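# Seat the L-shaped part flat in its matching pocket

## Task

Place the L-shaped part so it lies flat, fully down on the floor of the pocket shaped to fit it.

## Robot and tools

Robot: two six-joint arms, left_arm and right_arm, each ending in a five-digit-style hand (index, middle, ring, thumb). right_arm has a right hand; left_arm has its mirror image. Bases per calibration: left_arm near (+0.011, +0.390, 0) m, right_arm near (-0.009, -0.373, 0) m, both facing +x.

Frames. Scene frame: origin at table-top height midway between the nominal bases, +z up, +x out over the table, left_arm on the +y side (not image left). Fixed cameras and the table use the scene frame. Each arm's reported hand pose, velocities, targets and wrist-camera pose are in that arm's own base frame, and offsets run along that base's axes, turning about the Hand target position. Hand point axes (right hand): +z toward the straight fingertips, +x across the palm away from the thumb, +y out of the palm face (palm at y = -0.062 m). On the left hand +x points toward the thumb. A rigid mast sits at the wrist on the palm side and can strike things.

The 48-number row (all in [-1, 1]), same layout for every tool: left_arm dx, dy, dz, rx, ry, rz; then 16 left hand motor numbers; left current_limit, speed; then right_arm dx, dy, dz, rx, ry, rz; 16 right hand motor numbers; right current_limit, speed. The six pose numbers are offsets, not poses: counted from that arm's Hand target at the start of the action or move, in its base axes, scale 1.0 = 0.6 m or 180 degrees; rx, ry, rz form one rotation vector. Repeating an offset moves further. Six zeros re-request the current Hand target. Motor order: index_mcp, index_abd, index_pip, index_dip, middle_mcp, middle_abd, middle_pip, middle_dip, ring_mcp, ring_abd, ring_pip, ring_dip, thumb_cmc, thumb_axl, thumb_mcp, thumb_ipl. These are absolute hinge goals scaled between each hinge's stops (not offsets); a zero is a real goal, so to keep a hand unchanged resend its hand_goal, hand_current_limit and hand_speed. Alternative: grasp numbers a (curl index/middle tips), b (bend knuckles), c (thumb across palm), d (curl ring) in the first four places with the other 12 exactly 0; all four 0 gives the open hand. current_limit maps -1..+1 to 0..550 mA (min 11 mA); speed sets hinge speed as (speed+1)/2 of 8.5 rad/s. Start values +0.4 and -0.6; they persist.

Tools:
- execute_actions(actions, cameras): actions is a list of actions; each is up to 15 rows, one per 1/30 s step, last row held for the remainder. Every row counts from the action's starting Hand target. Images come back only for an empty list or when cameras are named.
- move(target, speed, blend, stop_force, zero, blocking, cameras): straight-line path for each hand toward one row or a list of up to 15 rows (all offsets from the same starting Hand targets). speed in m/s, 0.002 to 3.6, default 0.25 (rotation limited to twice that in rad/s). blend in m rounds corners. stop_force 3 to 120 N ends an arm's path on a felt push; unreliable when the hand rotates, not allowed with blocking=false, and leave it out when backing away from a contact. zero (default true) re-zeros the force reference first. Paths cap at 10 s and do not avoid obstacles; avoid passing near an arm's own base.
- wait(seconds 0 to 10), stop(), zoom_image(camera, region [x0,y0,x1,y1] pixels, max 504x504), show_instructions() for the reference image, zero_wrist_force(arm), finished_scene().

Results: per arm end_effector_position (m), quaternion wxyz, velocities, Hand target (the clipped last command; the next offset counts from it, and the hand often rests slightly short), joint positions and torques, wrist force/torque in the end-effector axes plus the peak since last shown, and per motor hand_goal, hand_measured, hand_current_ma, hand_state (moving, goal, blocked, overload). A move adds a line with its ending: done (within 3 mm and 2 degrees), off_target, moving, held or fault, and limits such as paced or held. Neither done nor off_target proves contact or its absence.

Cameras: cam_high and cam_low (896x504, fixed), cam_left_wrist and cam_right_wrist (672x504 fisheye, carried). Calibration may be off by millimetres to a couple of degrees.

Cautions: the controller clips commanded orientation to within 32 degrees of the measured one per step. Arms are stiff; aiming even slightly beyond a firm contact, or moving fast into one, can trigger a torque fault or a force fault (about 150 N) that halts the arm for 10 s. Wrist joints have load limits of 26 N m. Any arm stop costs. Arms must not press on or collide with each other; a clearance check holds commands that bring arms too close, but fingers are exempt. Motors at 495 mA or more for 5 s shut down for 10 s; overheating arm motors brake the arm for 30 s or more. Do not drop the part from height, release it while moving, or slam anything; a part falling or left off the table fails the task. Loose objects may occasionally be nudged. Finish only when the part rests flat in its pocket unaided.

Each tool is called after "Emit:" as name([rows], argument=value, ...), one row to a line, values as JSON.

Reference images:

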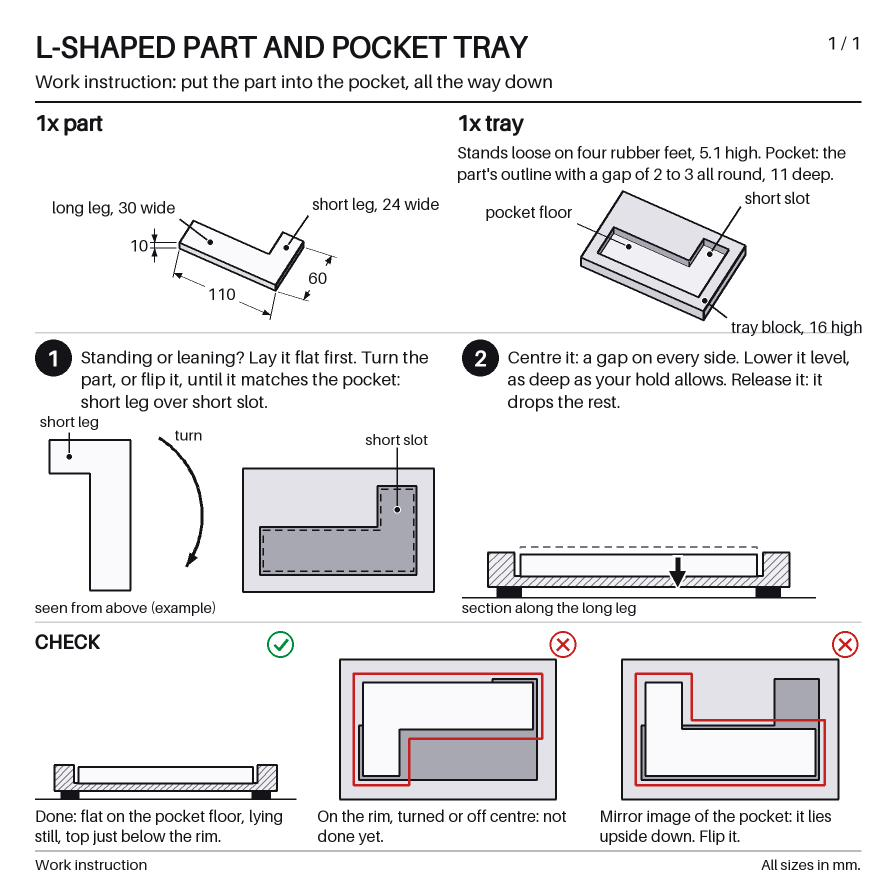

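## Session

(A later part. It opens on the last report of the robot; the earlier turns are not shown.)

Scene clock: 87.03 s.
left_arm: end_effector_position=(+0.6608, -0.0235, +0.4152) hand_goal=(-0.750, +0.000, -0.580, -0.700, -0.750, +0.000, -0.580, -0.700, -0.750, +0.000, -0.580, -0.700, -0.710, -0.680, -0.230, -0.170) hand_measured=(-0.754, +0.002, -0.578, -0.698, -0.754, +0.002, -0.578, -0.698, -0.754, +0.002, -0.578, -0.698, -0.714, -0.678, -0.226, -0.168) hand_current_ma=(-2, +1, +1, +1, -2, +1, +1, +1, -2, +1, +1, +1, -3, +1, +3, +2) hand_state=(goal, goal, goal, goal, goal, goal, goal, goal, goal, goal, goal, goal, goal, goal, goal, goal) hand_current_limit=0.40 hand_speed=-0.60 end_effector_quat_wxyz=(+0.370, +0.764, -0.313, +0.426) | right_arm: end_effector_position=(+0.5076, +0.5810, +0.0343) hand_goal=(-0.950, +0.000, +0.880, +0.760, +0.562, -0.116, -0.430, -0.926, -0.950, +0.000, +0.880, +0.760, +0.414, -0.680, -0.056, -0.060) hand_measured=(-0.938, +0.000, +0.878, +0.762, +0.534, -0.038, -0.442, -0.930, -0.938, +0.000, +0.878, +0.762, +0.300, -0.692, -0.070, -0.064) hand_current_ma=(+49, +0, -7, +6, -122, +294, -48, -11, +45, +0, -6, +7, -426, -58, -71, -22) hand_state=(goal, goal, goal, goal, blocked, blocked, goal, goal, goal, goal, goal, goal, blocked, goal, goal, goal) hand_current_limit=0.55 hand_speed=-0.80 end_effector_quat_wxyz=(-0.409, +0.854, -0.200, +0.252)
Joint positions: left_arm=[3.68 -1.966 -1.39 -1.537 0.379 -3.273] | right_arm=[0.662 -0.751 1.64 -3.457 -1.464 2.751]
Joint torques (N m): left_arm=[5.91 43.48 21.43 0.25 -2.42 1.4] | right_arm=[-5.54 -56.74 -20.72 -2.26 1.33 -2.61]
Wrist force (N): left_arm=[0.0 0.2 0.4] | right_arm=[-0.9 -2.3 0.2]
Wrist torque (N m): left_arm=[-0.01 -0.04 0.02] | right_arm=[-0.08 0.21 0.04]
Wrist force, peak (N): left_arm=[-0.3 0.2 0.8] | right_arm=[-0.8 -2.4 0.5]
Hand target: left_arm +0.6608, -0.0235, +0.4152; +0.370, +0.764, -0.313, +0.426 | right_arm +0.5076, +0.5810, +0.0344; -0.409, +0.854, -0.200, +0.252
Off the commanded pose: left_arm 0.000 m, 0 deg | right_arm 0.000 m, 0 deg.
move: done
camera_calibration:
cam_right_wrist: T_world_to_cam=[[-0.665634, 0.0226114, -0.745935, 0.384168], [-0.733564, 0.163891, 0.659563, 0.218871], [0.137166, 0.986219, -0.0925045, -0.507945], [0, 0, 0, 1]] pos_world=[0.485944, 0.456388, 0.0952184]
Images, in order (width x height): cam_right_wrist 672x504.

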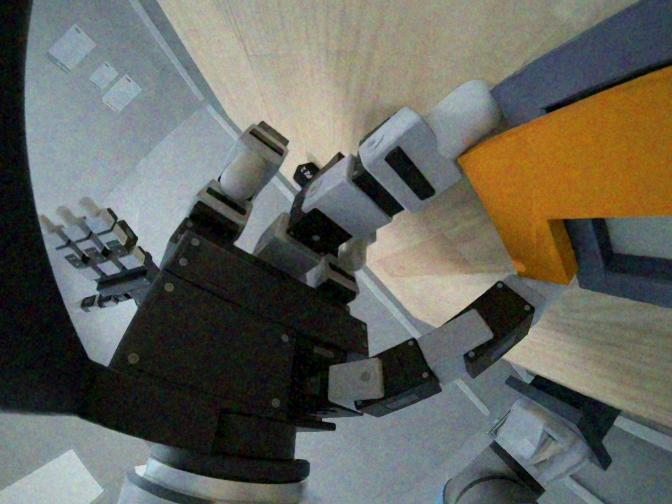

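Emit:
move(target=[0,0,0,0,0,0, 0,0,0,0,0,0,0,0,0,0,0,0,0,0,0,0, 0.4,-0.6, 0,0,0.0055,0,0,0, -0.95,0.0,0.88,0.76,0.5625,-0.115,-0.43,-0.925,-0.95,0.0,0.88,0.76,0.415,-0.68,-0.056,-0.06, 0.55,-0.8], speed=0.02, cameras=["cam_right_wrist"])

Emit:
zoom_image(camera="cam_right_wrist", region=[480, 160, 672, 304])

Emit:
zoom_image(camera="cam_right_wrist", region=[440, 0, 672, 174])

Scene clock: 88.40 s.
left_arm: end_effector_position=(+0.6608, -0.0235, +0.4152) hand_goal=(-0.750, +0.000, -0.580, -0.700, -0.750, +0.000, -0.580, -0.700, -0.750, +0.000, -0.580, -0.700, -0.710, -0.680, -0.230, -0.170) hand_measured=(-0.754, +0.002, -0.578, -0.698, -0.754, +0.002, -0.578, -0.698, -0.754, +0.002, -0.578, -0.698, -0.714, -0.678, -0.226, -0.168) hand_current_ma=(-2, +1, +1, +1, -2, +1, +1, +1, -2, +1, +1, +1, -3, +1, +3, +2) hand_state=(goal, goal, goal, goal, goal, goal, goal, goal, goal, goal, goal, goal, goal, goal, goal, goal) hand_current_limit=0.40 hand_speed=-0.60 end_effector_quat_wxyz=(+0.370, +0.764, -0.313, +0.426) | right_arm: end_effector_position=(+0.5076, +0.5810, +0.0378) hand_goal=(-0.950, +0.000, +0.880, +0.760, +0.562, -0.116, -0.430, -0.926, -0.950, +0.000, +0.880, +0.760, +0.414, -0.680, -0.056, -0.060) hand_measured=(-0.938, +0.000, +0.878, +0.762, +0.534, -0.038, -0.442, -0.930, -0.938, +0.000, +0.878, +0.762, +0.300, -0.692, -0.070, -0.064) hand_current_ma=(+49, +0, -7, +6, -122, +294, -48, -11, +45, +0, -6, +7, -426, -58, -71, -22) hand_state=(goal, goal, goal, goal, blocked, blocked, goal, goal, goal, goal, goal, goal, blocked, goal, goal, goal) hand_current_limit=0.55 hand_speed=-0.80 end_effector_quat_wxyz=(-0.409, +0.854, -0.200, +0.252)
Joint positions: left_arm=[3.68 -1.966 -1.39 -1.537 0.379 -3.273] | right_arm=[0.662 -0.758 1.64 -3.451 -1.464 2.751]
Joint torques (N m): left_arm=[6.26 42.65 21.33 0.14 -2.5 1.66] | right_arm=[-5.61 -48.3 -8.51 -2.7 1.28 -2.51]
Wrist force (N): left_arm=[-0.1 0.1 0.7] | right_arm=[-0.6 -0.8 0.6]
Wrist torque (N m): left_arm=[-0.05 -0.01 0.01] | right_arm=[0.02 0.16 0.06]
Wrist force, peak (N): left_arm=[-0.1 0.3 0.9] | right_arm=[-0.8 -2.4 0.3]
Hand target: left_arm +0.6608, -0.0235, +0.4152; +0.370, +0.764, -0.313, +0.426 | right_arm +0.5076, +0.5810, +0.0377; -0.409, +0.854, -0.200, +0.252
Off the commanded pose: left_arm 0.000 m, 0 deg | right_arm 0.000 m, 0 deg.
move: done
camera_calibration:
cam_right_wrist: T_world_to_cam=[[-0.66558, 0.0225999, -0.745985, 0.386762], [-0.733614, 0.163892, 0.659507, 0.216591], [0.137166, 0.986219, -0.0925038, -0.507622], [0, 0, 0, 1]] pos_world=[0.485944, 0.456388, 0.0987184]
Images, in order (width x height): cam_right_wrist 672x504.

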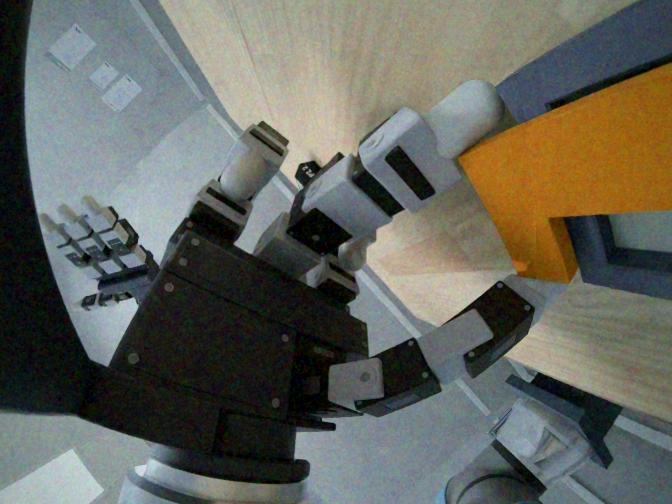

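Scaled by 2.625 from the camera's 672x504 image, which has a finer 960x720 frame.

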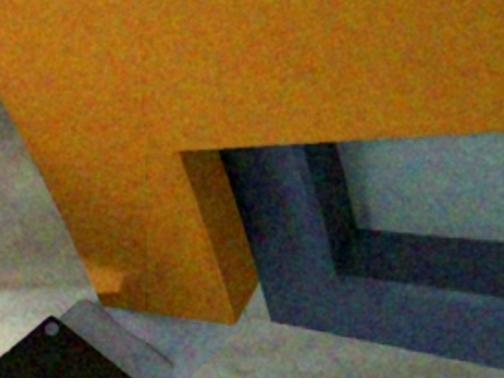

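Scaled by 2.172 from the camera's 672x504 image, which has a finer 960x720 frame.

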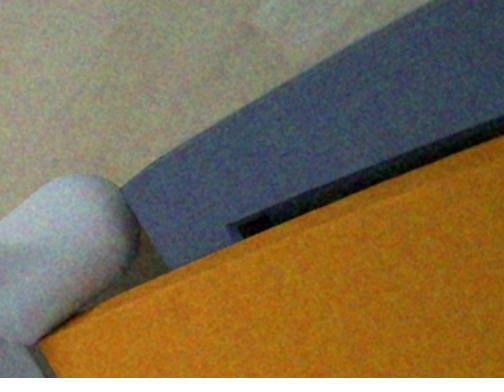

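Emit:
move(target=[0,0,0,0,0,0, 0,0,0,0,0,0,0,0,0,0,0,0,0,0,0,0, 0.4,-0.6, -0.0012,-0.0031,0.0075,0.0313,-0.0116,0, -0.95,0.0,0.88,0.76,0.5625,-0.115,-0.43,-0.925,-0.95,0.0,0.88,0.76,0.415,-0.68,-0.056,-0.06, 0.55,-0.8], speed=0.05, cameras=["cam_right_wrist"])

Emit:
zoom_image(camera="cam_right_wrist", region=[480, 160, 672, 304])

Emit:
zoom_image(camera="cam_right_wrist", region=[440, 0, 672, 174])

Scene clock: 90.37 s.
left_arm: end_effector_position=(+0.6608, -0.0235, +0.4152) hand_goal=(-0.750, +0.000, -0.580, -0.700, -0.750, +0.000, -0.580, -0.700, -0.750, +0.000, -0.580, -0.700, -0.710, -0.680, -0.230, -0.170) hand_measured=(-0.754, +0.002, -0.578, -0.698, -0.754, +0.002, -0.578, -0.698, -0.754, +0.002, -0.578, -0.698, -0.714, -0.678, -0.226, -0.168) hand_current_ma=(-2, +1, +1, +1, -2, +1, +1, +1, -2, +1, +1, +1, -3, +1, +3, +2) hand_state=(goal, goal, goal, goal, goal, goal, goal, goal, goal, goal, goal, goal, goal, goal, goal, goal) hand_current_limit=0.40 hand_speed=-0.60 end_effector_quat_wxyz=(+0.370, +0.764, -0.313, +0.426) | right_arm: end_effector_position=(+0.5069, +0.5790, +0.0420) hand_goal=(-0.950, +0.000, +0.880, +0.760, +0.562, -0.116, -0.430, -0.926, -0.950, +0.000, +0.880, +0.760, +0.414, -0.680, -0.056, -0.060) hand_measured=(-0.938, +0.000, +0.878, +0.762, +0.534, -0.038, -0.442, -0.930, -0.938, +0.000, +0.878, +0.762, +0.300, -0.692, -0.070, -0.064) hand_current_ma=(+49, +0, -7, +6, -122, +294, -48, -11, +45, +0, -6, +7, -426, -58, -71, -22) hand_state=(goal, goal, goal, goal, blocked, blocked, goal, goal, goal, goal, goal, goal, blocked, goal, goal, goal) hand_current_limit=0.55 hand_speed=-0.80 end_effector_quat_wxyz=(-0.454, +0.828, -0.205, +0.257)
Joint positions: left_arm=[3.68 -1.966 -1.39 -1.537 0.379 -3.273] | right_arm=[0.642 -0.749 1.682 -3.596 -1.419 2.79]
Joint torques (N m): left_arm=[6.99 41.96 21.65 0.27 -2.4 1.58] | right_arm=[4.11 -53.04 -21.19 -1.16 -1.45 -2.67]
Wrist force (N): left_arm=[-0.2 0.2 0.5] | right_arm=[-1.3 -1.5 0.6]
Wrist torque (N m): left_arm=[-0.02 0.00 0.00] | right_arm=[-0.03 0.28 0.07]
Wrist force, peak (N): left_arm=[-0.2 0.3 0.9] | right_arm=[-1.3 -1.9 0.5]
Hand target: left_arm +0.6608, -0.0235, +0.4152; +0.370, +0.764, -0.313, +0.426 | right_arm +0.5069, +0.5791, +0.0422; -0.454, +0.828, -0.205, +0.257
Off the commanded pose: left_arm 0.000 m, 0 deg | right_arm 0.000 m, 0 deg.
move: done
camera_calibration:
cam_right_wrist: T_world_to_cam=[[-0.638406, 0.0969374, -0.763571, 0.333414], [-0.757086, 0.099779, 0.645651, 0.263193], [0.138776, 0.990276, 0.00969042, -0.512717], [0, 0, 0, 1]] pos_world=[0.483266, 0.44915, 0.0896229]
Images, in order (width x height): cam_right_wrist 672x504.

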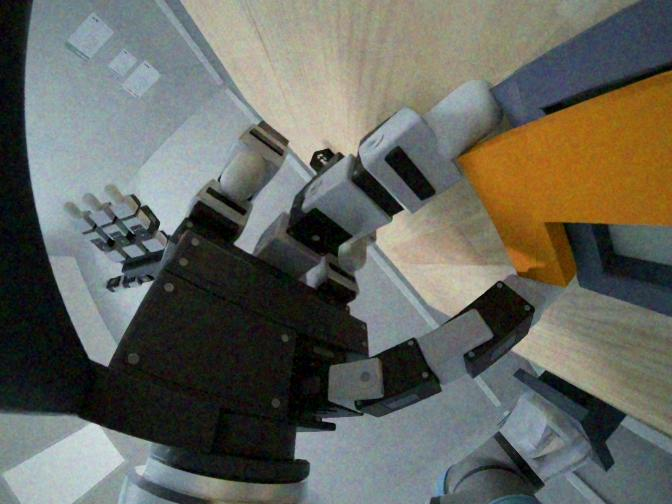

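Scaled by 2.625 from the camera's 672x504 image, which has a finer 960x720 frame.

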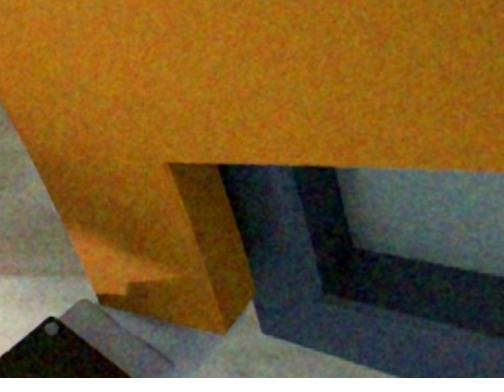

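Scaled by 2.172 from the camera's 672x504 image, which has a finer 960x720 frame.

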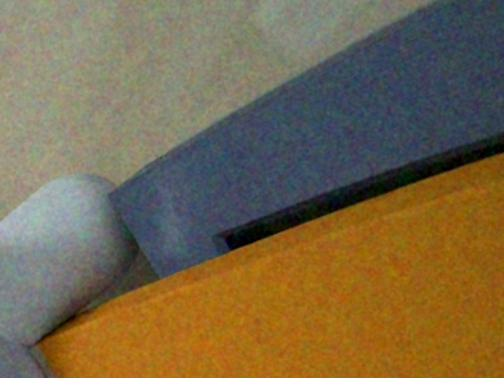

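Emit:
move(target=[0,0,0,0,0,0, 0,0,0,0,0,0,0,0,0,0,0,0,0,0,0,0, 0.4,-0.6, -0.0018,-0.0048,0.0153,0.0365,-0.0135,0, -0.95,0.0,0.88,0.76,0.5625,-0.115,-0.43,-0.925,-0.95,0.0,0.88,0.76,0.415,-0.68,-0.056,-0.06, 0.55,-0.8], speed=0.05, cameras=["cam_right_wrist","cam_low"])

Emit:
zoom_image(camera="cam_right_wrist", region=[480, 160, 672, 304])

Emit:
zoom_image(camera="cam_right_wrist", region=[440, 0, 672, 174])

Emit:
zoom_image(camera="cam_low", region=[470, 230, 570, 330])

Scene clock: 92.77 s.
left_arm: end_effector_position=(+0.6608, -0.0235, +0.4152) hand_goal=(-0.750, +0.000, -0.580, -0.700, -0.750, +0.000, -0.580, -0.700, -0.750, +0.000, -0.580, -0.700, -0.710, -0.680, -0.230, -0.170) hand_measured=(-0.754, +0.002, -0.578, -0.698, -0.754, +0.002, -0.578, -0.698, -0.754, +0.002, -0.578, -0.698, -0.714, -0.678, -0.226, -0.168) hand_current_ma=(-2, +1, +1, +1, -2, +1, +1, +1, -2, +1, +1, +1, -3, +1, +3, +2) hand_state=(goal, goal, goal, goal, goal, goal, goal, goal, goal, goal, goal, goal, goal, goal, goal, goal) hand_current_limit=0.40 hand_speed=-0.60 end_effector_quat_wxyz=(+0.370, +0.764, -0.313, +0.426) | right_arm: end_effector_position=(+0.5058, +0.5761, +0.0512) hand_goal=(-0.950, +0.000, +0.880, +0.760, +0.562, -0.116, -0.430, -0.926, -0.950, +0.000, +0.880, +0.760, +0.414, -0.680, -0.056, -0.060) hand_measured=(-0.938, +0.000, +0.878, +0.762, +0.534, -0.038, -0.442, -0.930, -0.938, +0.000, +0.878, +0.762, +0.300, -0.692, -0.070, -0.064) hand_current_ma=(+49, +0, -7, +6, -122, +294, -48, -11, +45, +0, -6, +7, -426, -58, -70, -22) hand_state=(goal, goal, goal, goal, blocked, blocked, goal, goal, goal, goal, goal, goal, blocked, goal, goal, goal) hand_current_limit=0.55 hand_speed=-0.80 end_effector_quat_wxyz=(-0.505, +0.795, -0.210, +0.263)
Joint positions: left_arm=[3.68 -1.966 -1.39 -1.537 0.379 -3.273] | right_arm=[0.619 -0.737 1.722 -3.758 -1.37 2.843]
Joint torques (N m): left_arm=[5.72 42.21 22.11 0.15 -2.25 1.54] | right_arm=[4.54 -53.15 -20.29 -1 -1.45 -2.62]
Wrist force (N): left_arm=[-0.3 0.2 0.4] | right_arm=[-1.2 -1.5 0.3]
Wrist torque (N m): left_arm=[0.00 0.00 0.00] | right_arm=[0.02 0.24 0.11]
Wrist force, peak (N): left_arm=[-0.1 0.0 1.1] | right_arm=[-1.4 -1.6 0.4]
Hand target: left_arm +0.6608, -0.0235, +0.4152; +0.370, +0.764, -0.313, +0.426 | right_arm +0.5058, +0.5762, +0.0514; -0.505, +0.795, -0.209, +0.263
Off the commanded pose: left_arm 0.000 m, 0 deg | right_arm 0.000 m, 0 deg.
move: done
camera_calibration:
cam_right_wrist: T_world_to_cam=[[-0.605783, 0.185156, -0.773786, 0.273219], [-0.783936, 0.0272236, 0.620244, 0.313408], [0.135907, 0.982332, 0.128659, -0.509862], [0, 0, 0, 1]] pos_world=[0.480497, 0.441734, 0.0826209]
Images, in order (width x height): cam_low 896x504, cam_right_wrist 672x504.

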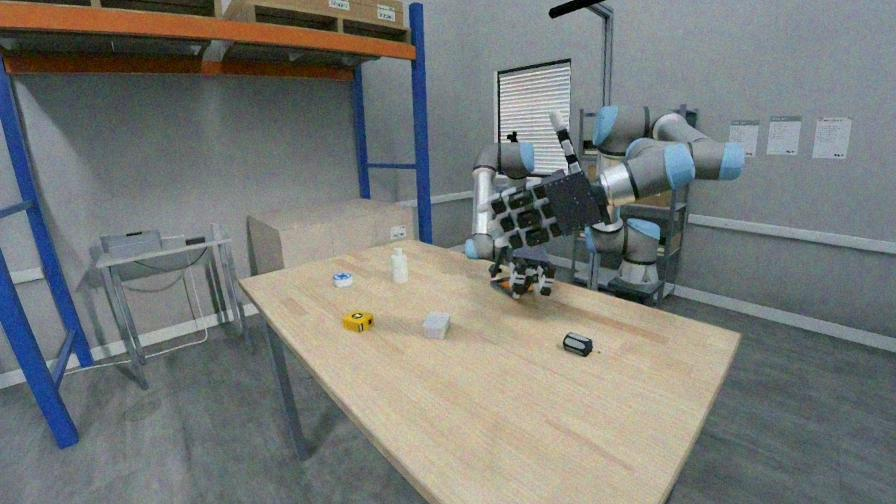

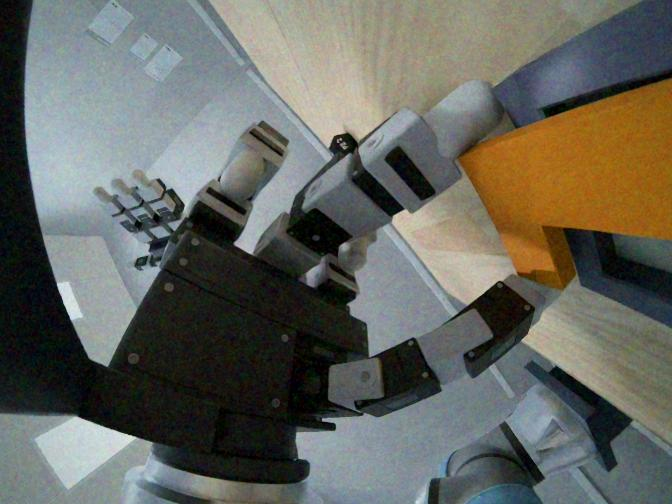

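Scaled by 2.625 from the camera's 672x504 image, which has a finer 960x720 frame.

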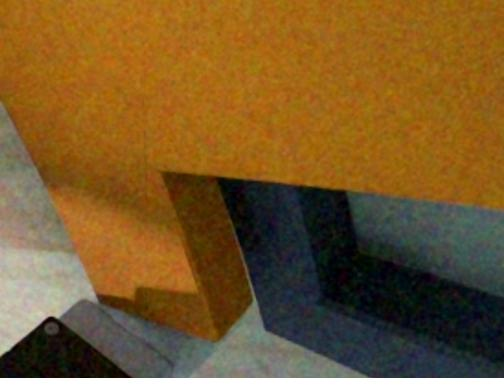

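Scaled by 2.172 from the camera's 672x504 image, which has a finer 960x720 frame.

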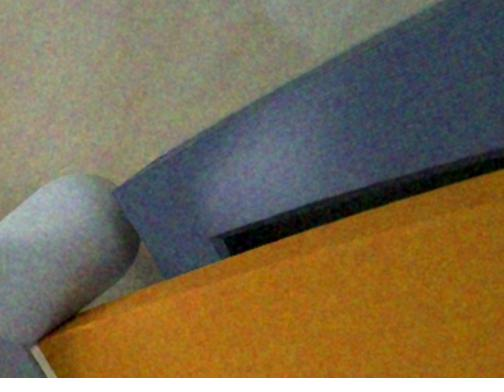

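Scaled by 5.040.

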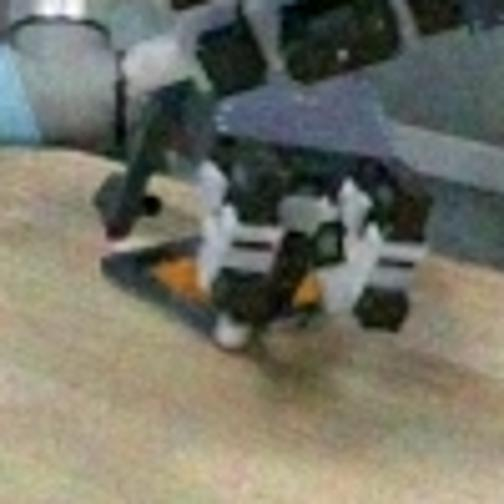

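Emit:
move(target=[0,0,0,0,0,0, 0,0,0,0,0,0,0,0,0,0,0,0,0,0,0,0, 0.4,-0.6, 0,0,-0.006,0,0,0, -0.95,0.0,0.88,0.76,0.5625,-0.115,-0.43,-0.925,-0.95,0.0,0.88,0.76,0.415,-0.68,-0.056,-0.06, 0.55,-0.8], speed=0.02, cameras=["cam_right_wrist"])

Emit:
zoom_image(camera="cam_right_wrist", region=[480, 160, 672, 304])

Emit:
zoom_image(camera="cam_right_wrist", region=[440, 0, 672, 174])

Scene clock: 94.03 s.
left_arm: end_effector_position=(+0.6608, -0.0235, +0.4152) hand_goal=(-0.750, +0.000, -0.580, -0.700, -0.750, +0.000, -0.580, -0.700, -0.750, +0.000, -0.580, -0.700, -0.710, -0.680, -0.230, -0.170) hand_measured=(-0.754, +0.002, -0.578, -0.698, -0.754, +0.002, -0.578, -0.698, -0.754, +0.002, -0.578, -0.698, -0.714, -0.678, -0.226, -0.168) hand_current_ma=(-2, +1, +1, +1, -2, +1, +1, +1, -2, +1, +1, +1, -3, +1, +3, +2) hand_state=(goal, goal, goal, goal, goal, goal, goal, goal, goal, goal, goal, goal, goal, goal, goal, goal) hand_current_limit=0.40 hand_speed=-0.60 end_effector_quat_wxyz=(+0.370, +0.764, -0.313, +0.426) | right_arm: end_effector_position=(+0.5058, +0.5762, +0.0477) hand_goal=(-0.950, +0.000, +0.880, +0.760, +0.562, -0.116, -0.430, -0.926, -0.950, +0.000, +0.880, +0.760, +0.414, -0.680, -0.056, -0.060) hand_measured=(-0.938, +0.000, +0.878, +0.762, +0.534, -0.038, -0.442, -0.930, -0.938, +0.000, +0.878, +0.762, +0.300, -0.692, -0.070, -0.064) hand_current_ma=(+49, +0, -7, +6, -122, +294, -48, -11, +45, +0, -6, +7, -426, -58, -70, -22) hand_state=(goal, goal, goal, goal, blocked, blocked, goal, goal, goal, goal, goal, goal, blocked, goal, goal, goal) hand_current_limit=0.55 hand_speed=-0.80 end_effector_quat_wxyz=(-0.505, +0.795, -0.209, +0.263)
Joint positions: left_arm=[3.68 -1.966 -1.39 -1.537 0.379 -3.273] | right_arm=[0.619 -0.73 1.721 -3.765 -1.371 2.843]
Joint torques (N m): left_arm=[6.81 43.15 21.69 0.15 -2.39 1.51] | right_arm=[4.39 -53.56 -19.28 -2.55 -1.67 -2.77]
Wrist force (N): left_arm=[-0.1 0.3 0.3] | right_arm=[-1.1 -1.4 0.4]
Wrist torque (N m): left_arm=[0.01 -0.03 0.01] | right_arm=[0.02 0.24 0.13]
Wrist force, peak (N): left_arm=[-0.3 0.3 0.8] | right_arm=[-1.2 -1.7 0.4]
Hand target: left_arm +0.6608, -0.0235, +0.4152; +0.370, +0.764, -0.313, +0.426 | right_arm +0.5058, +0.5762, +0.0478; -0.505, +0.795, -0.209, +0.263
Off the commanded pose: left_arm 0.000 m, 0 deg | right_arm 0.000 m, 0 deg.
move: done
camera_calibration:
cam_right_wrist: T_world_to_cam=[[-0.605469, 0.185181, -0.774026, 0.270367], [-0.784214, 0.0270195, 0.619902, 0.31583], [0.135708, 0.982333, 0.128862, -0.509333], [0, 0, 0, 1]] pos_world=[0.480498, 0.441734, 0.0791207]
Images, in order (width x height): cam_right_wrist 672x504.

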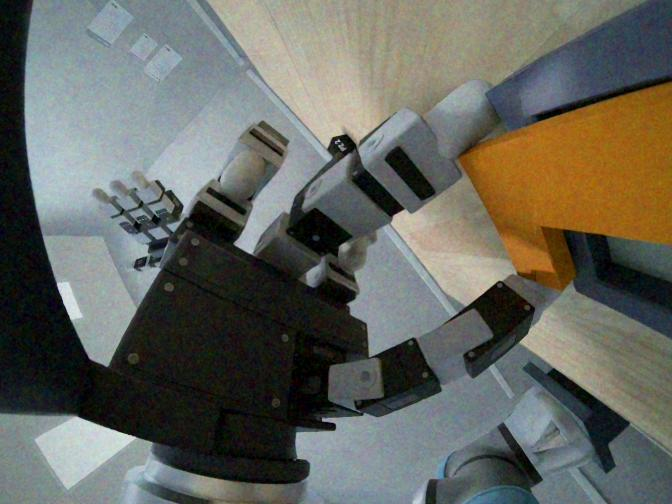

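Scaled by 2.625 from the camera's 672x504 image, which has a finer 960x720 frame.

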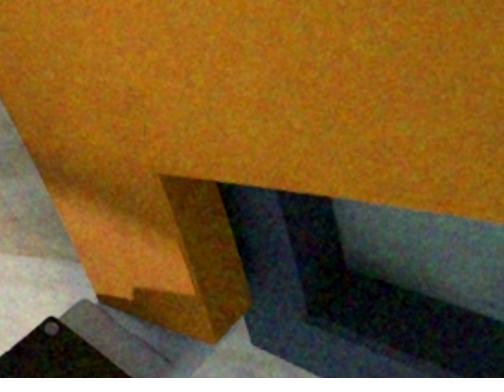

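Scaled by 2.172 from the camera's 672x504 image, which has a finer 960x720 frame.

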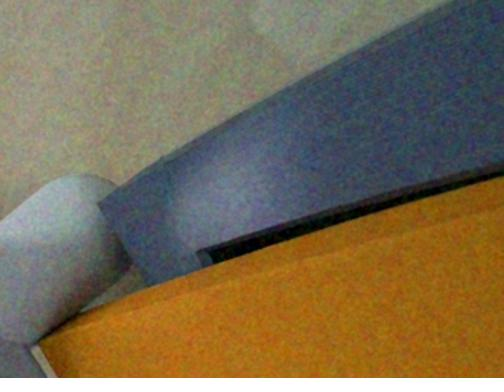

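Emit:
move([
  [0,0,0,0,0,0, 0,0,0,0,0,0,0,0,0,0,0,0,0,0,0,0, 0.4,-0.6, 0,0,-0.0025,0,0,0, -0.95,0.0,0.88,0.76,0.5625,-0.115,-0.43,-0.925,-0.95,0.0,0.88,0.76,0.415,-0.68,-0.056,-0.06, 0.55,-0.97],
  [0,0,0,0,0,0, 0,0,0,0,0,0,0,0,0,0,0,0,0,0,0,0, 0.4,-0.6, 0,0,-0.0025,0,0,0, -0.95,0.0,0.88,0.76,0.5625,0.06,-0.43,-0.925,-0.95,0.0,0.88,0.76,0.22,-0.68,-0.056,-0.06, 0.55,-0.97],
], speed=0.02, cameras=["cam_right_wrist","cam_low"])

Emit:
zoom_image(camera="cam_right_wrist", region=[480, 160, 672, 304])

Emit:
zoom_image(camera="cam_right_wrist", region=[440, 0, 672, 174])

Scene clock: 97.37 s.
left_arm: end_effector_position=(+0.6608, -0.0235, +0.4152) hand_goal=(-0.750, +0.000, -0.580, -0.700, -0.750, +0.000, -0.580, -0.700, -0.750, +0.000, -0.580, -0.700, -0.710, -0.680, -0.230, -0.170) hand_measured=(-0.754, +0.002, -0.578, -0.698, -0.754, +0.002, -0.578, -0.698, -0.754, +0.002, -0.578, -0.698, -0.714, -0.678, -0.226, -0.168) hand_current_ma=(-2, +1, +1, +1, -2, +1, +1, +1, -2, +1, +1, +1, -3, +1, +3, +2) hand_state=(goal, goal, goal, goal, goal, goal, goal, goal, goal, goal, goal, goal, goal, goal, goal, goal) hand_current_limit=0.40 hand_speed=-0.60 end_effector_quat_wxyz=(+0.370, +0.764, -0.313, +0.426) | right_arm: end_effector_position=(+0.5058, +0.5762, +0.0463) hand_goal=(-0.950, +0.000, +0.880, +0.760, +0.562, +0.060, -0.430, -0.926, -0.950, +0.000, +0.880, +0.760, +0.220, -0.680, -0.056, -0.060) hand_measured=(-0.938, +0.000, +0.878, +0.762, +0.552, +0.042, -0.436, -0.930, -0.938, +0.000, +0.878, +0.762, +0.228, -0.682, -0.058, -0.062) hand_current_ma=(+49, +0, -7, +6, -43, -59, -19, -11, +45, +0, -6, +7, +27, -9, -9, -9) hand_state=(goal, goal, goal, goal, goal, goal, goal, goal, goal, goal, goal, goal, goal, goal, goal, goal) hand_current_limit=0.55 hand_speed=-0.97 end_effector_quat_wxyz=(-0.505, +0.795, -0.209, +0.263)
Joint positions: left_arm=[3.68 -1.966 -1.39 -1.537 0.379 -3.273] | right_arm=[0.619 -0.727 1.721 -3.767 -1.371 2.843]
Joint torques (N m): left_arm=[6.66 42.78 22.47 0.29 -2.68 1.43] | right_arm=[3.8 -57.8 -15.48 -1.63 -1.43 -2.38]
Wrist force (N): left_arm=[-0.3 0.2 0.5] | right_arm=[-0.9 -1.5 0.9]
Wrist torque (N m): left_arm=[-0.02 0.01 0.00] | right_arm=[0.03 0.16 0.12]
Wrist force, peak (N): left_arm=[-0.1 0.4 0.9] | right_arm=[-1.1 -2.9 0.4]
Hand target: left_arm +0.6608, -0.0235, +0.4152; +0.370, +0.764, -0.313, +0.426 | right_arm +0.5058, +0.5762, +0.0463; -0.505, +0.795, -0.209, +0.263
Off the commanded pose: left_arm 0.000 m, 0 deg | right_arm 0.000 m, 0 deg.
move: done
camera_calibration:
cam_right_wrist: T_world_to_cam=[[-0.605469, 0.185181, -0.774026, 0.269206], [-0.784214, 0.0270195, 0.619902, 0.31676], [0.135708, 0.982333, 0.128862, -0.509139], [0, 0, 0, 1]] pos_world=[0.480498, 0.441734, 0.0776207]
Images, in order (width x height): cam_low 896x504, cam_right_wrist 672x504.

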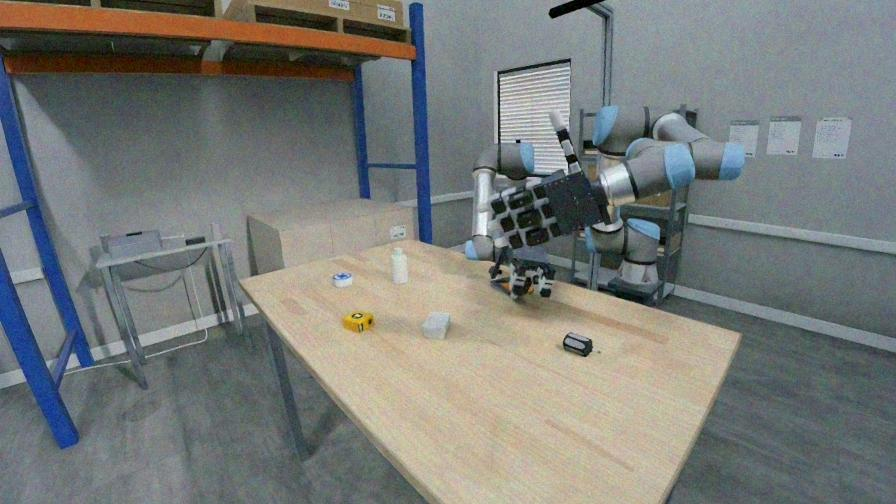

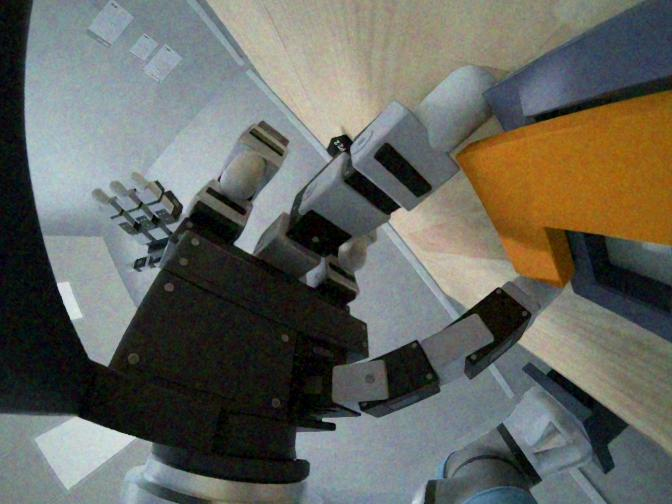

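Scaled by 2.625 from the camera's 672x504 image, which has a finer 960x720 frame.

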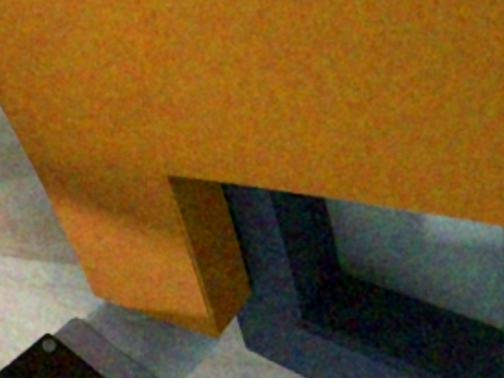

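Scaled by 2.172 from the camera's 672x504 image, which has a finer 960x720 frame.

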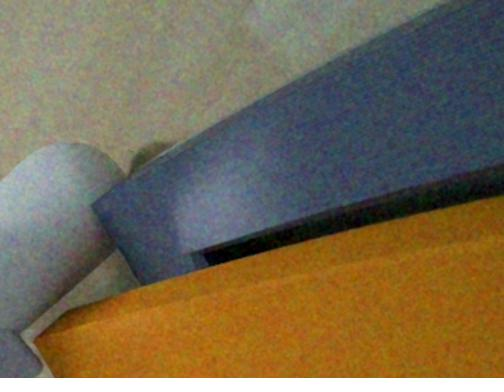

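Emit:
move(target=[0,0,0,0,0,0, 0,0,0,0,0,0,0,0,0,0,0,0,0,0,0,0, 0.4,-0.6, -0.0018,-0.0047,0.0167,0,0,0, -0.95,0.0,0.88,0.76,0.5625,0.08,-0.43,-0.925,-0.95,0.0,0.88,0.76,0.20,-0.68,-0.056,-0.06, 0.55,-0.9], speed=0.03, cameras=["cam_right_wrist","cam_high","cam_low"])

Emit:
zoom_image(camera="cam_right_wrist", region=[480, 160, 672, 304])

Emit:
zoom_image(camera="cam_right_wrist", region=[440, 0, 672, 174])

Emit:
zoom_image(camera="cam_low", region=[470, 230, 570, 330])

Scene clock: 99.20 s.
left_arm: end_effector_position=(+0.6608, -0.0235, +0.4152) hand_goal=(-0.750, +0.000, -0.580, -0.700, -0.750, +0.000, -0.580, -0.700, -0.750, +0.000, -0.580, -0.700, -0.710, -0.680, -0.230, -0.170) hand_measured=(-0.754, +0.002, -0.578, -0.698, -0.754, +0.002, -0.578, -0.698, -0.754, +0.002, -0.578, -0.698, -0.714, -0.678, -0.226, -0.168) hand_current_ma=(-2, +1, +1, +1, -2, +1, +1, +1, -2, +1, +1, +1, -3, +1, +3, +2) hand_state=(goal, goal, goal, goal, goal, goal, goal, goal, goal, goal, goal, goal, goal, goal, goal, goal) hand_current_limit=0.40 hand_speed=-0.60 end_effector_quat_wxyz=(+0.370, +0.764, -0.313, +0.426) | right_arm: end_effector_position=(+0.5047, +0.5733, +0.0563) hand_goal=(-0.950, +0.000, +0.880, +0.760, +0.562, +0.080, -0.430, -0.926, -0.950, +0.000, +0.880, +0.760, +0.200, -0.680, -0.056, -0.060) hand_measured=(-0.938, +0.000, +0.878, +0.762, +0.552, +0.074, -0.436, -0.930, -0.938, +0.000, +0.878, +0.762, +0.208, -0.682, -0.058, -0.062) hand_current_ma=(+49, +0, -7, +6, -42, -21, -19, -11, +45, +0, -6, +7, +28, -8, -9, -9) hand_state=(goal, goal, goal, goal, goal, goal, goal, goal, goal, goal, goal, goal, goal, goal, goal, goal) hand_current_limit=0.55 hand_speed=-0.90 end_effector_quat_wxyz=(-0.505, +0.795, -0.209, +0.263)
Joint positions: left_arm=[3.68 -1.966 -1.39 -1.537 0.379 -3.273] | right_arm=[0.616 -0.751 1.733 -3.755 -1.368 2.841]
Joint torques (N m): left_arm=[5.96 42 22.99 0.27 -2.51 1.6] | right_arm=[-3.32 -40.65 -17.04 -3.46 0.79 -2.42]
Wrist force (N): left_arm=[-0.2 -0.2 0.8] | right_arm=[-0.7 -1.2 0.4]
Wrist torque (N m): left_arm=[-0.11 0.01 0.01] | right_arm=[0.06 0.18 0.24]
Wrist force, peak (N): left_arm=[-0.3 0.4 0.8] | right_arm=[-1.0 -1.6 0.9]
Hand target: left_arm +0.6608, -0.0235, +0.4152; +0.370, +0.764, -0.313, +0.426 | right_arm +0.5047, +0.5734, +0.0563; -0.505, +0.795, -0.209, +0.263
Off the commanded pose: left_arm 0.000 m, 0 deg | right_arm 0.000 m, 0 deg.
move: done
camera_calibration:
cam_right_wrist: T_world_to_cam=[[-0.605582, 0.185031, -0.773973, 0.27701], [-0.784125, 0.0271196, 0.62001, 0.309619], [0.135711, 0.982358, 0.128665, -0.507438], [0, 0, 0, 1]] pos_world=[0.479397, 0.438833, 0.0877209]
Images, in order (width x height): cam_high 896x504, cam_low 896x504, cam_right_wrist 672x504.

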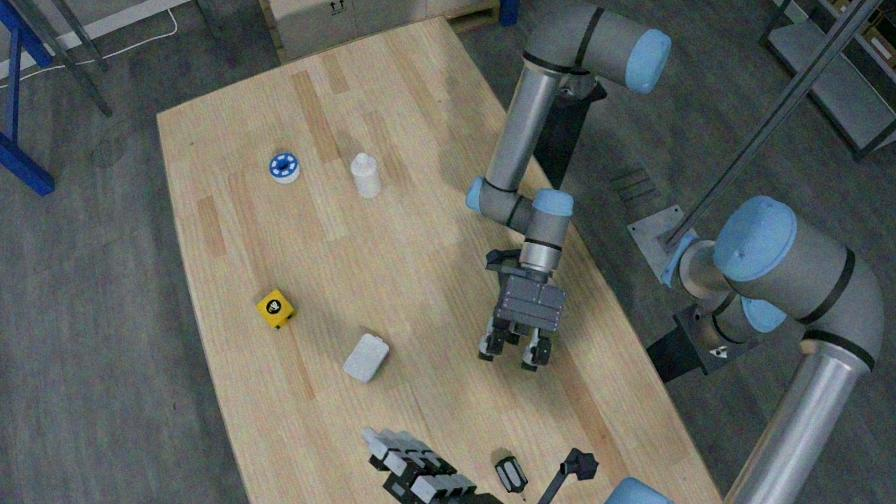

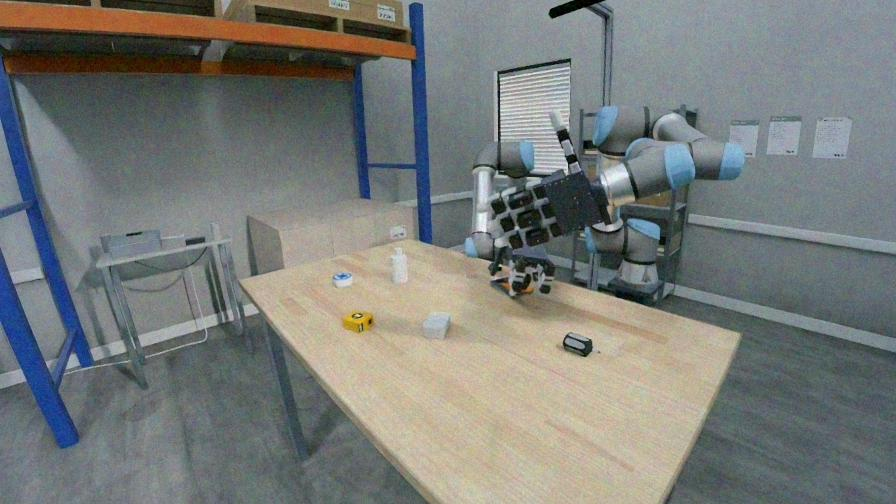

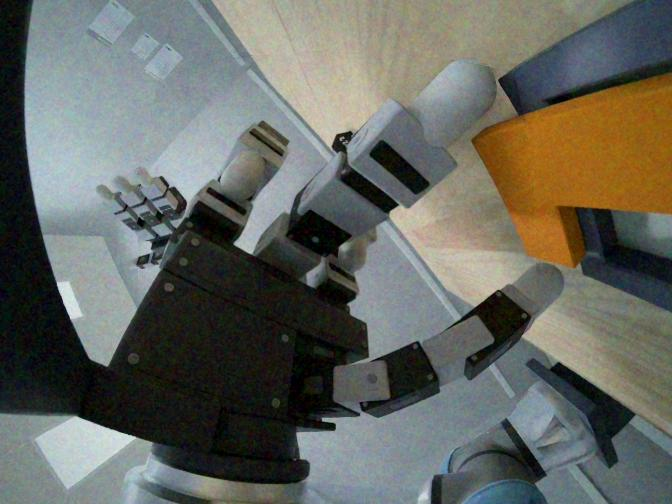

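Scaled by 2.625 from the camera's 672x504 image, which has a finer 960x720 frame.

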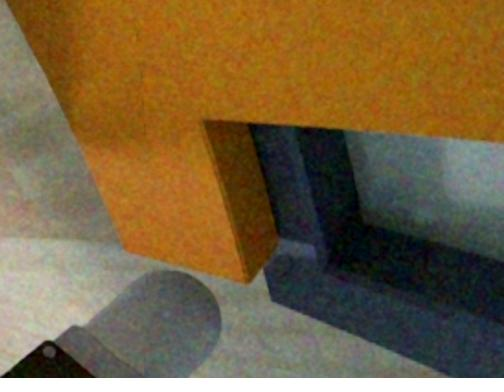

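Scaled by 2.172 from the camera's 672x504 image, which has a finer 960x720 frame.

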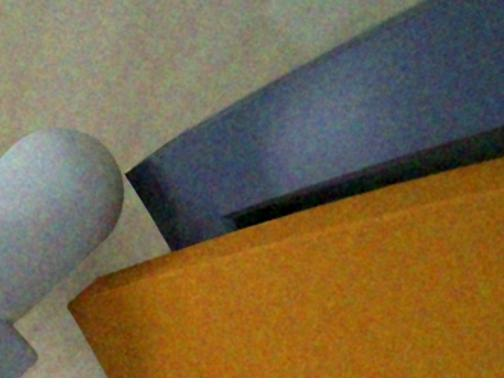

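Scaled by 5.040.

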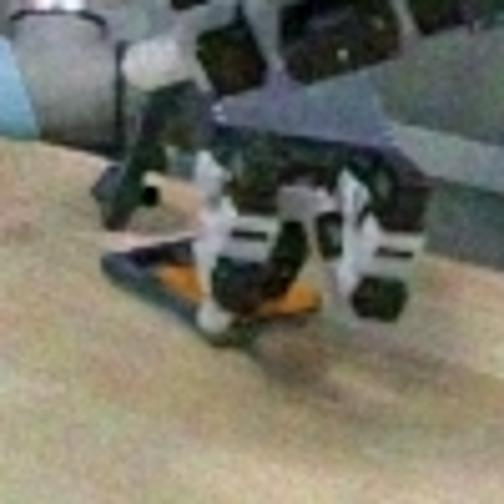

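Emit:
move([
  [0,0,0,0,0,0, 0,0,0,0,0,0,0,0,0,0,0,0,0,0,0,0, 0.4,-0.6, -0.0003,-0.0158,0.0025,0,0,0, -0.95,0.0,0.88,0.76,0.5625,0.08,-0.43,-0.925,-0.95,0.0,0.88,0.76,0.20,-0.68,-0.056,-0.06, 0.55,-0.97],
  [0,0,0,0,0,0, 0,0,0,0,0,0,0,0,0,0,0,0,0,0,0,0, 0.4,-0.6, -0.0003,-0.0158,0.0025,0,0,0, -0.95,0.0,0.88,0.76,0.5625,0.02,-0.43,-0.925,-0.95,0.0,0.88,0.76,0.27,-0.68,-0.056,-0.06, 0.55,-0.97],
], speed=0.03, cameras=["cam_right_wrist"])

Emit:
zoom_image(camera="cam_right_wrist", region=[480, 160, 672, 304])

Emit:
zoom_image(camera="cam_right_wrist", region=[440, 0, 672, 174])

Scene clock: 101.77 s.
left_arm: end_effector_position=(+0.6608, -0.0235, +0.4152) hand_goal=(-0.750, +0.000, -0.580, -0.700, -0.750, +0.000, -0.580, -0.700, -0.750, +0.000, -0.580, -0.700, -0.710, -0.680, -0.230, -0.170) hand_measured=(-0.754, +0.002, -0.578, -0.698, -0.754, +0.002, -0.578, -0.698, -0.754, +0.002, -0.578, -0.698, -0.714, -0.678, -0.226, -0.168) hand_current_ma=(-2, +1, +1, +1, -2, +1, +1, +1, -2, +1, +1, +1, -3, +1, +3, +2) hand_state=(goal, goal, goal, goal, goal, goal, goal, goal, goal, goal, goal, goal, goal, goal, goal, goal) hand_current_limit=0.40 hand_speed=-0.60 end_effector_quat_wxyz=(+0.370, +0.764, -0.313, +0.426) | right_arm: end_effector_position=(+0.5045, +0.5639, +0.0578) hand_goal=(-0.950, +0.000, +0.880, +0.760, +0.562, +0.020, -0.430, -0.926, -0.950, +0.000, +0.880, +0.760, +0.270, -0.680, -0.056, -0.060) hand_measured=(-0.938, +0.000, +0.878, +0.762, +0.552, +0.064, -0.436, -0.930, -0.938, +0.000, +0.878, +0.762, +0.268, -0.682, -0.058, -0.062) hand_current_ma=(+49, +0, -7, +6, -40, +163, -18, -11, +45, +0, -6, +7, -4, -8, -8, -9) hand_state=(goal, goal, goal, goal, goal, blocked, goal, goal, goal, goal, goal, goal, goal, goal, goal, goal) hand_current_limit=0.55 hand_speed=-0.97 end_effector_quat_wxyz=(-0.505, +0.795, -0.209, +0.263)
Joint positions: left_arm=[3.68 -1.966 -1.39 -1.537 0.379 -3.273] | right_arm=[0.603 -0.764 1.757 -3.765 -1.355 2.836]
Joint torques (N m): left_arm=[7.39 41.5 21.8 0.28 -2.56 1.74] | right_arm=[7.48 -39.44 -19.67 -0.88 -1.31 2.96]
Wrist force (N): left_arm=[-0.1 0.0 0.6] | right_arm=[0.5 -2.2 0.3]
Wrist torque (N m): left_arm=[-0.06 -0.01 0.02] | right_arm=[0.01 0.11 0.19]
Wrist force, peak (N): left_arm=[-0.2 0.6 0.8] | right_arm=[-0.4 -2.3 0.7]
Hand target: left_arm +0.6608, -0.0235, +0.4152; +0.370, +0.764, -0.313, +0.426 | right_arm +0.5045, +0.5639, +0.0578; -0.505, +0.795, -0.209, +0.263
Off the commanded pose: left_arm 0.000 m, 0 deg | right_arm 0.000 m, 0 deg.
move: done
camera_calibration:
cam_right_wrist: T_world_to_cam=[[-0.605469, 0.185181, -0.774026, 0.279736], [-0.784214, 0.0270195, 0.619902, 0.308961], [0.135708, 0.982333, 0.128862, -0.498389], [0, 0, 0, 1]] pos_world=[0.479298, 0.429434, 0.0892207]
Images, in order (width x height): cam_right_wrist 672x504.

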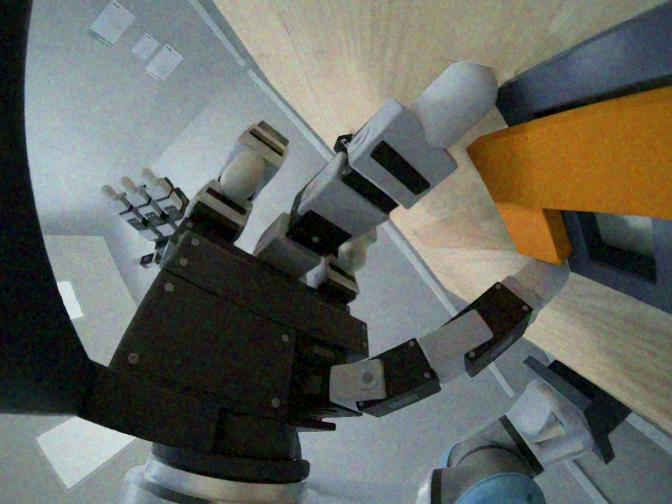

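Scaled by 2.625 from the camera's 672x504 image, which has a finer 960x720 frame.

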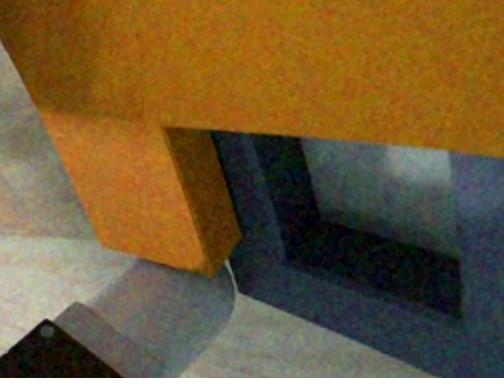

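Scaled by 2.172 from the camera's 672x504 image, which has a finer 960x720 frame.

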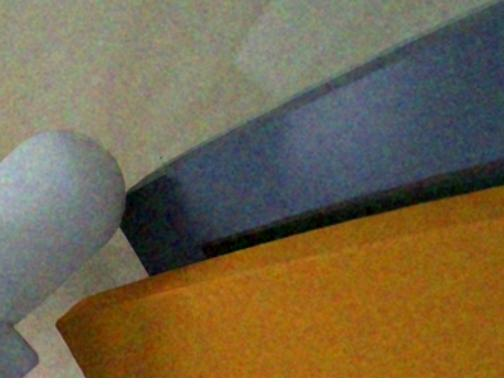

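Emit:
move([
  [0,0,0,0,0,0, 0,0,0,0,0,0,0,0,0,0,0,0,0,0,0,0, 0.4,-0.6, 0,0,0,0,0,0, -0.95,0.0,0.88,0.76,0.5625,0.08,-0.43,-0.925,-0.95,0.0,0.88,0.76,0.22,-0.68,-0.056,-0.06, 0.55,-0.97],
  [0,0,0,0,0,0, 0,0,0,0,0,0,0,0,0,0,0,0,0,0,0,0, 0.4,-0.6, 0.0028,0.0079,0.0008,0,0,0, -0.95,0.0,0.88,0.76,0.5625,0.08,-0.43,-0.925,-0.95,0.0,0.88,0.76,0.22,-0.68,-0.056,-0.06, 0.55,-0.97],
  [0,0,0,0,0,0, 0,0,0,0,0,0,0,0,0,0,0,0,0,0,0,0, 0.4,-0.6, 0.0028,0.0079,0.0008,0,0,0, -0.95,0.0,0.88,0.76,0.5625,0.02,-0.43,-0.925,-0.95,0.0,0.88,0.76,0.27,-0.68,-0.056,-0.06, 0.55,-0.97],
], speed=0.03, cameras=["cam_right_wrist"])

Emit:
zoom_image(camera="cam_right_wrist", region=[480, 160, 672, 304])

Emit:
zoom_image(camera="cam_right_wrist", region=[440, 0, 672, 174])

Scene clock: 104.77 s.
left_arm: end_effector_position=(+0.6608, -0.0235, +0.4152) hand_goal=(-0.750, +0.000, -0.580, -0.700, -0.750, +0.000, -0.580, -0.700, -0.750, +0.000, -0.580, -0.700, -0.710, -0.680, -0.230, -0.170) hand_measured=(-0.754, +0.002, -0.578, -0.698, -0.754, +0.002, -0.578, -0.698, -0.754, +0.002, -0.578, -0.698, -0.714, -0.678, -0.226, -0.168) hand_current_ma=(-2, +1, +1, +1, -2, +1, +1, +1, -2, +1, +1, +1, -3, +1, +3, +2) hand_state=(goal, goal, goal, goal, goal, goal, goal, goal, goal, goal, goal, goal, goal, goal, goal, goal) hand_current_limit=0.40 hand_speed=-0.60 end_effector_quat_wxyz=(+0.370, +0.764, -0.313, +0.426) | right_arm: end_effector_position=(+0.5062, +0.5687, +0.0583) hand_goal=(-0.950, +0.000, +0.880, +0.760, +0.562, +0.020, -0.430, -0.926, -0.950, +0.000, +0.880, +0.760, +0.270, -0.680, -0.056, -0.060) hand_measured=(-0.938, +0.000, +0.878, +0.762, +0.552, +0.042, -0.434, -0.930, -0.938, +0.000, +0.878, +0.762, +0.268, -0.682, -0.058, -0.062) hand_current_ma=(+49, +0, -7, +6, -39, +75, -17, -11, +45, +0, -6, +7, -4, -8, -8, -9) hand_state=(goal, goal, goal, goal, goal, blocked, goal, goal, goal, goal, goal, goal, goal, goal, goal, goal) hand_current_limit=0.55 hand_speed=-0.97 end_effector_quat_wxyz=(-0.505, +0.795, -0.209, +0.263)
Joint positions: left_arm=[3.68 -1.966 -1.39 -1.537 0.379 -3.273] | right_arm=[0.608 -0.759 1.742 -3.756 -1.36 2.838]
Joint torques (N m): left_arm=[6.72 42.48 23.27 0.29 -2.5 1.6] | right_arm=[-6.34 -56.36 -5.81 -3.97 1.41 -0.12]
Wrist force (N): left_arm=[0.0 0.2 0.6] | right_arm=[-0.1 -1.9 0.5]
Wrist torque (N m): left_arm=[-0.04 -0.03 0.02] | right_arm=[0.04 0.14 0.02]
Wrist force, peak (N): left_arm=[-0.3 0.5 0.7] | right_arm=[0.3 -2.2 0.5]
Hand target: left_arm +0.6608, -0.0235, +0.4152; +0.370, +0.764, -0.313, +0.426 | right_arm +0.5062, +0.5687, +0.0583; -0.505, +0.795, -0.209, +0.263
Off the commanded pose: left_arm 0.000 m, 0 deg | right_arm 0.000 m, 0 deg.
move: done
camera_calibration:
cam_right_wrist: T_world_to_cam=[[-0.605469, 0.185181, -0.774026, 0.280125], [-0.784214, 0.0270195, 0.619902, 0.309838], [0.135708, 0.982333, 0.128862, -0.503372], [0, 0, 0, 1]] pos_world=[0.480898, 0.434234, 0.0896207]
Images, in order (width x height): cam_right_wrist 672x504.

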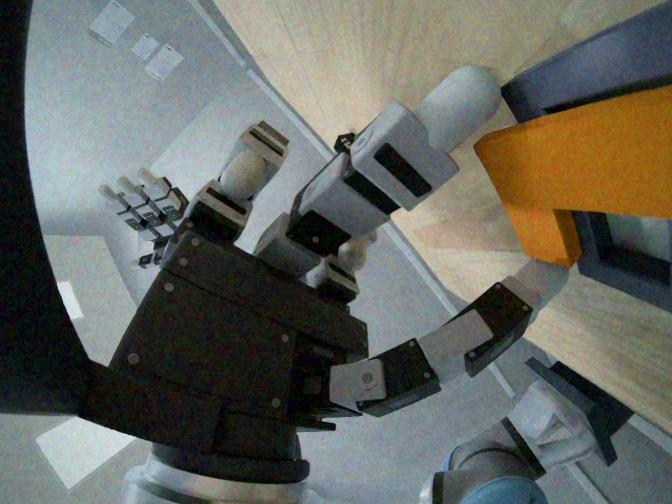

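Scaled by 2.625 from the camera's 672x504 image, which has a finer 960x720 frame.

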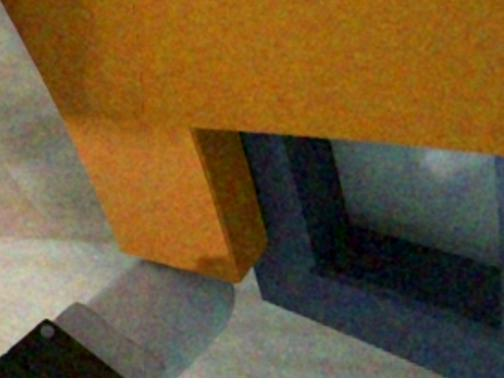

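Scaled by 2.172 from the camera's 672x504 image, which has a finer 960x720 frame.

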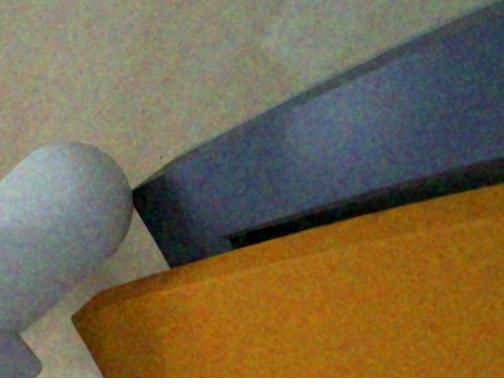

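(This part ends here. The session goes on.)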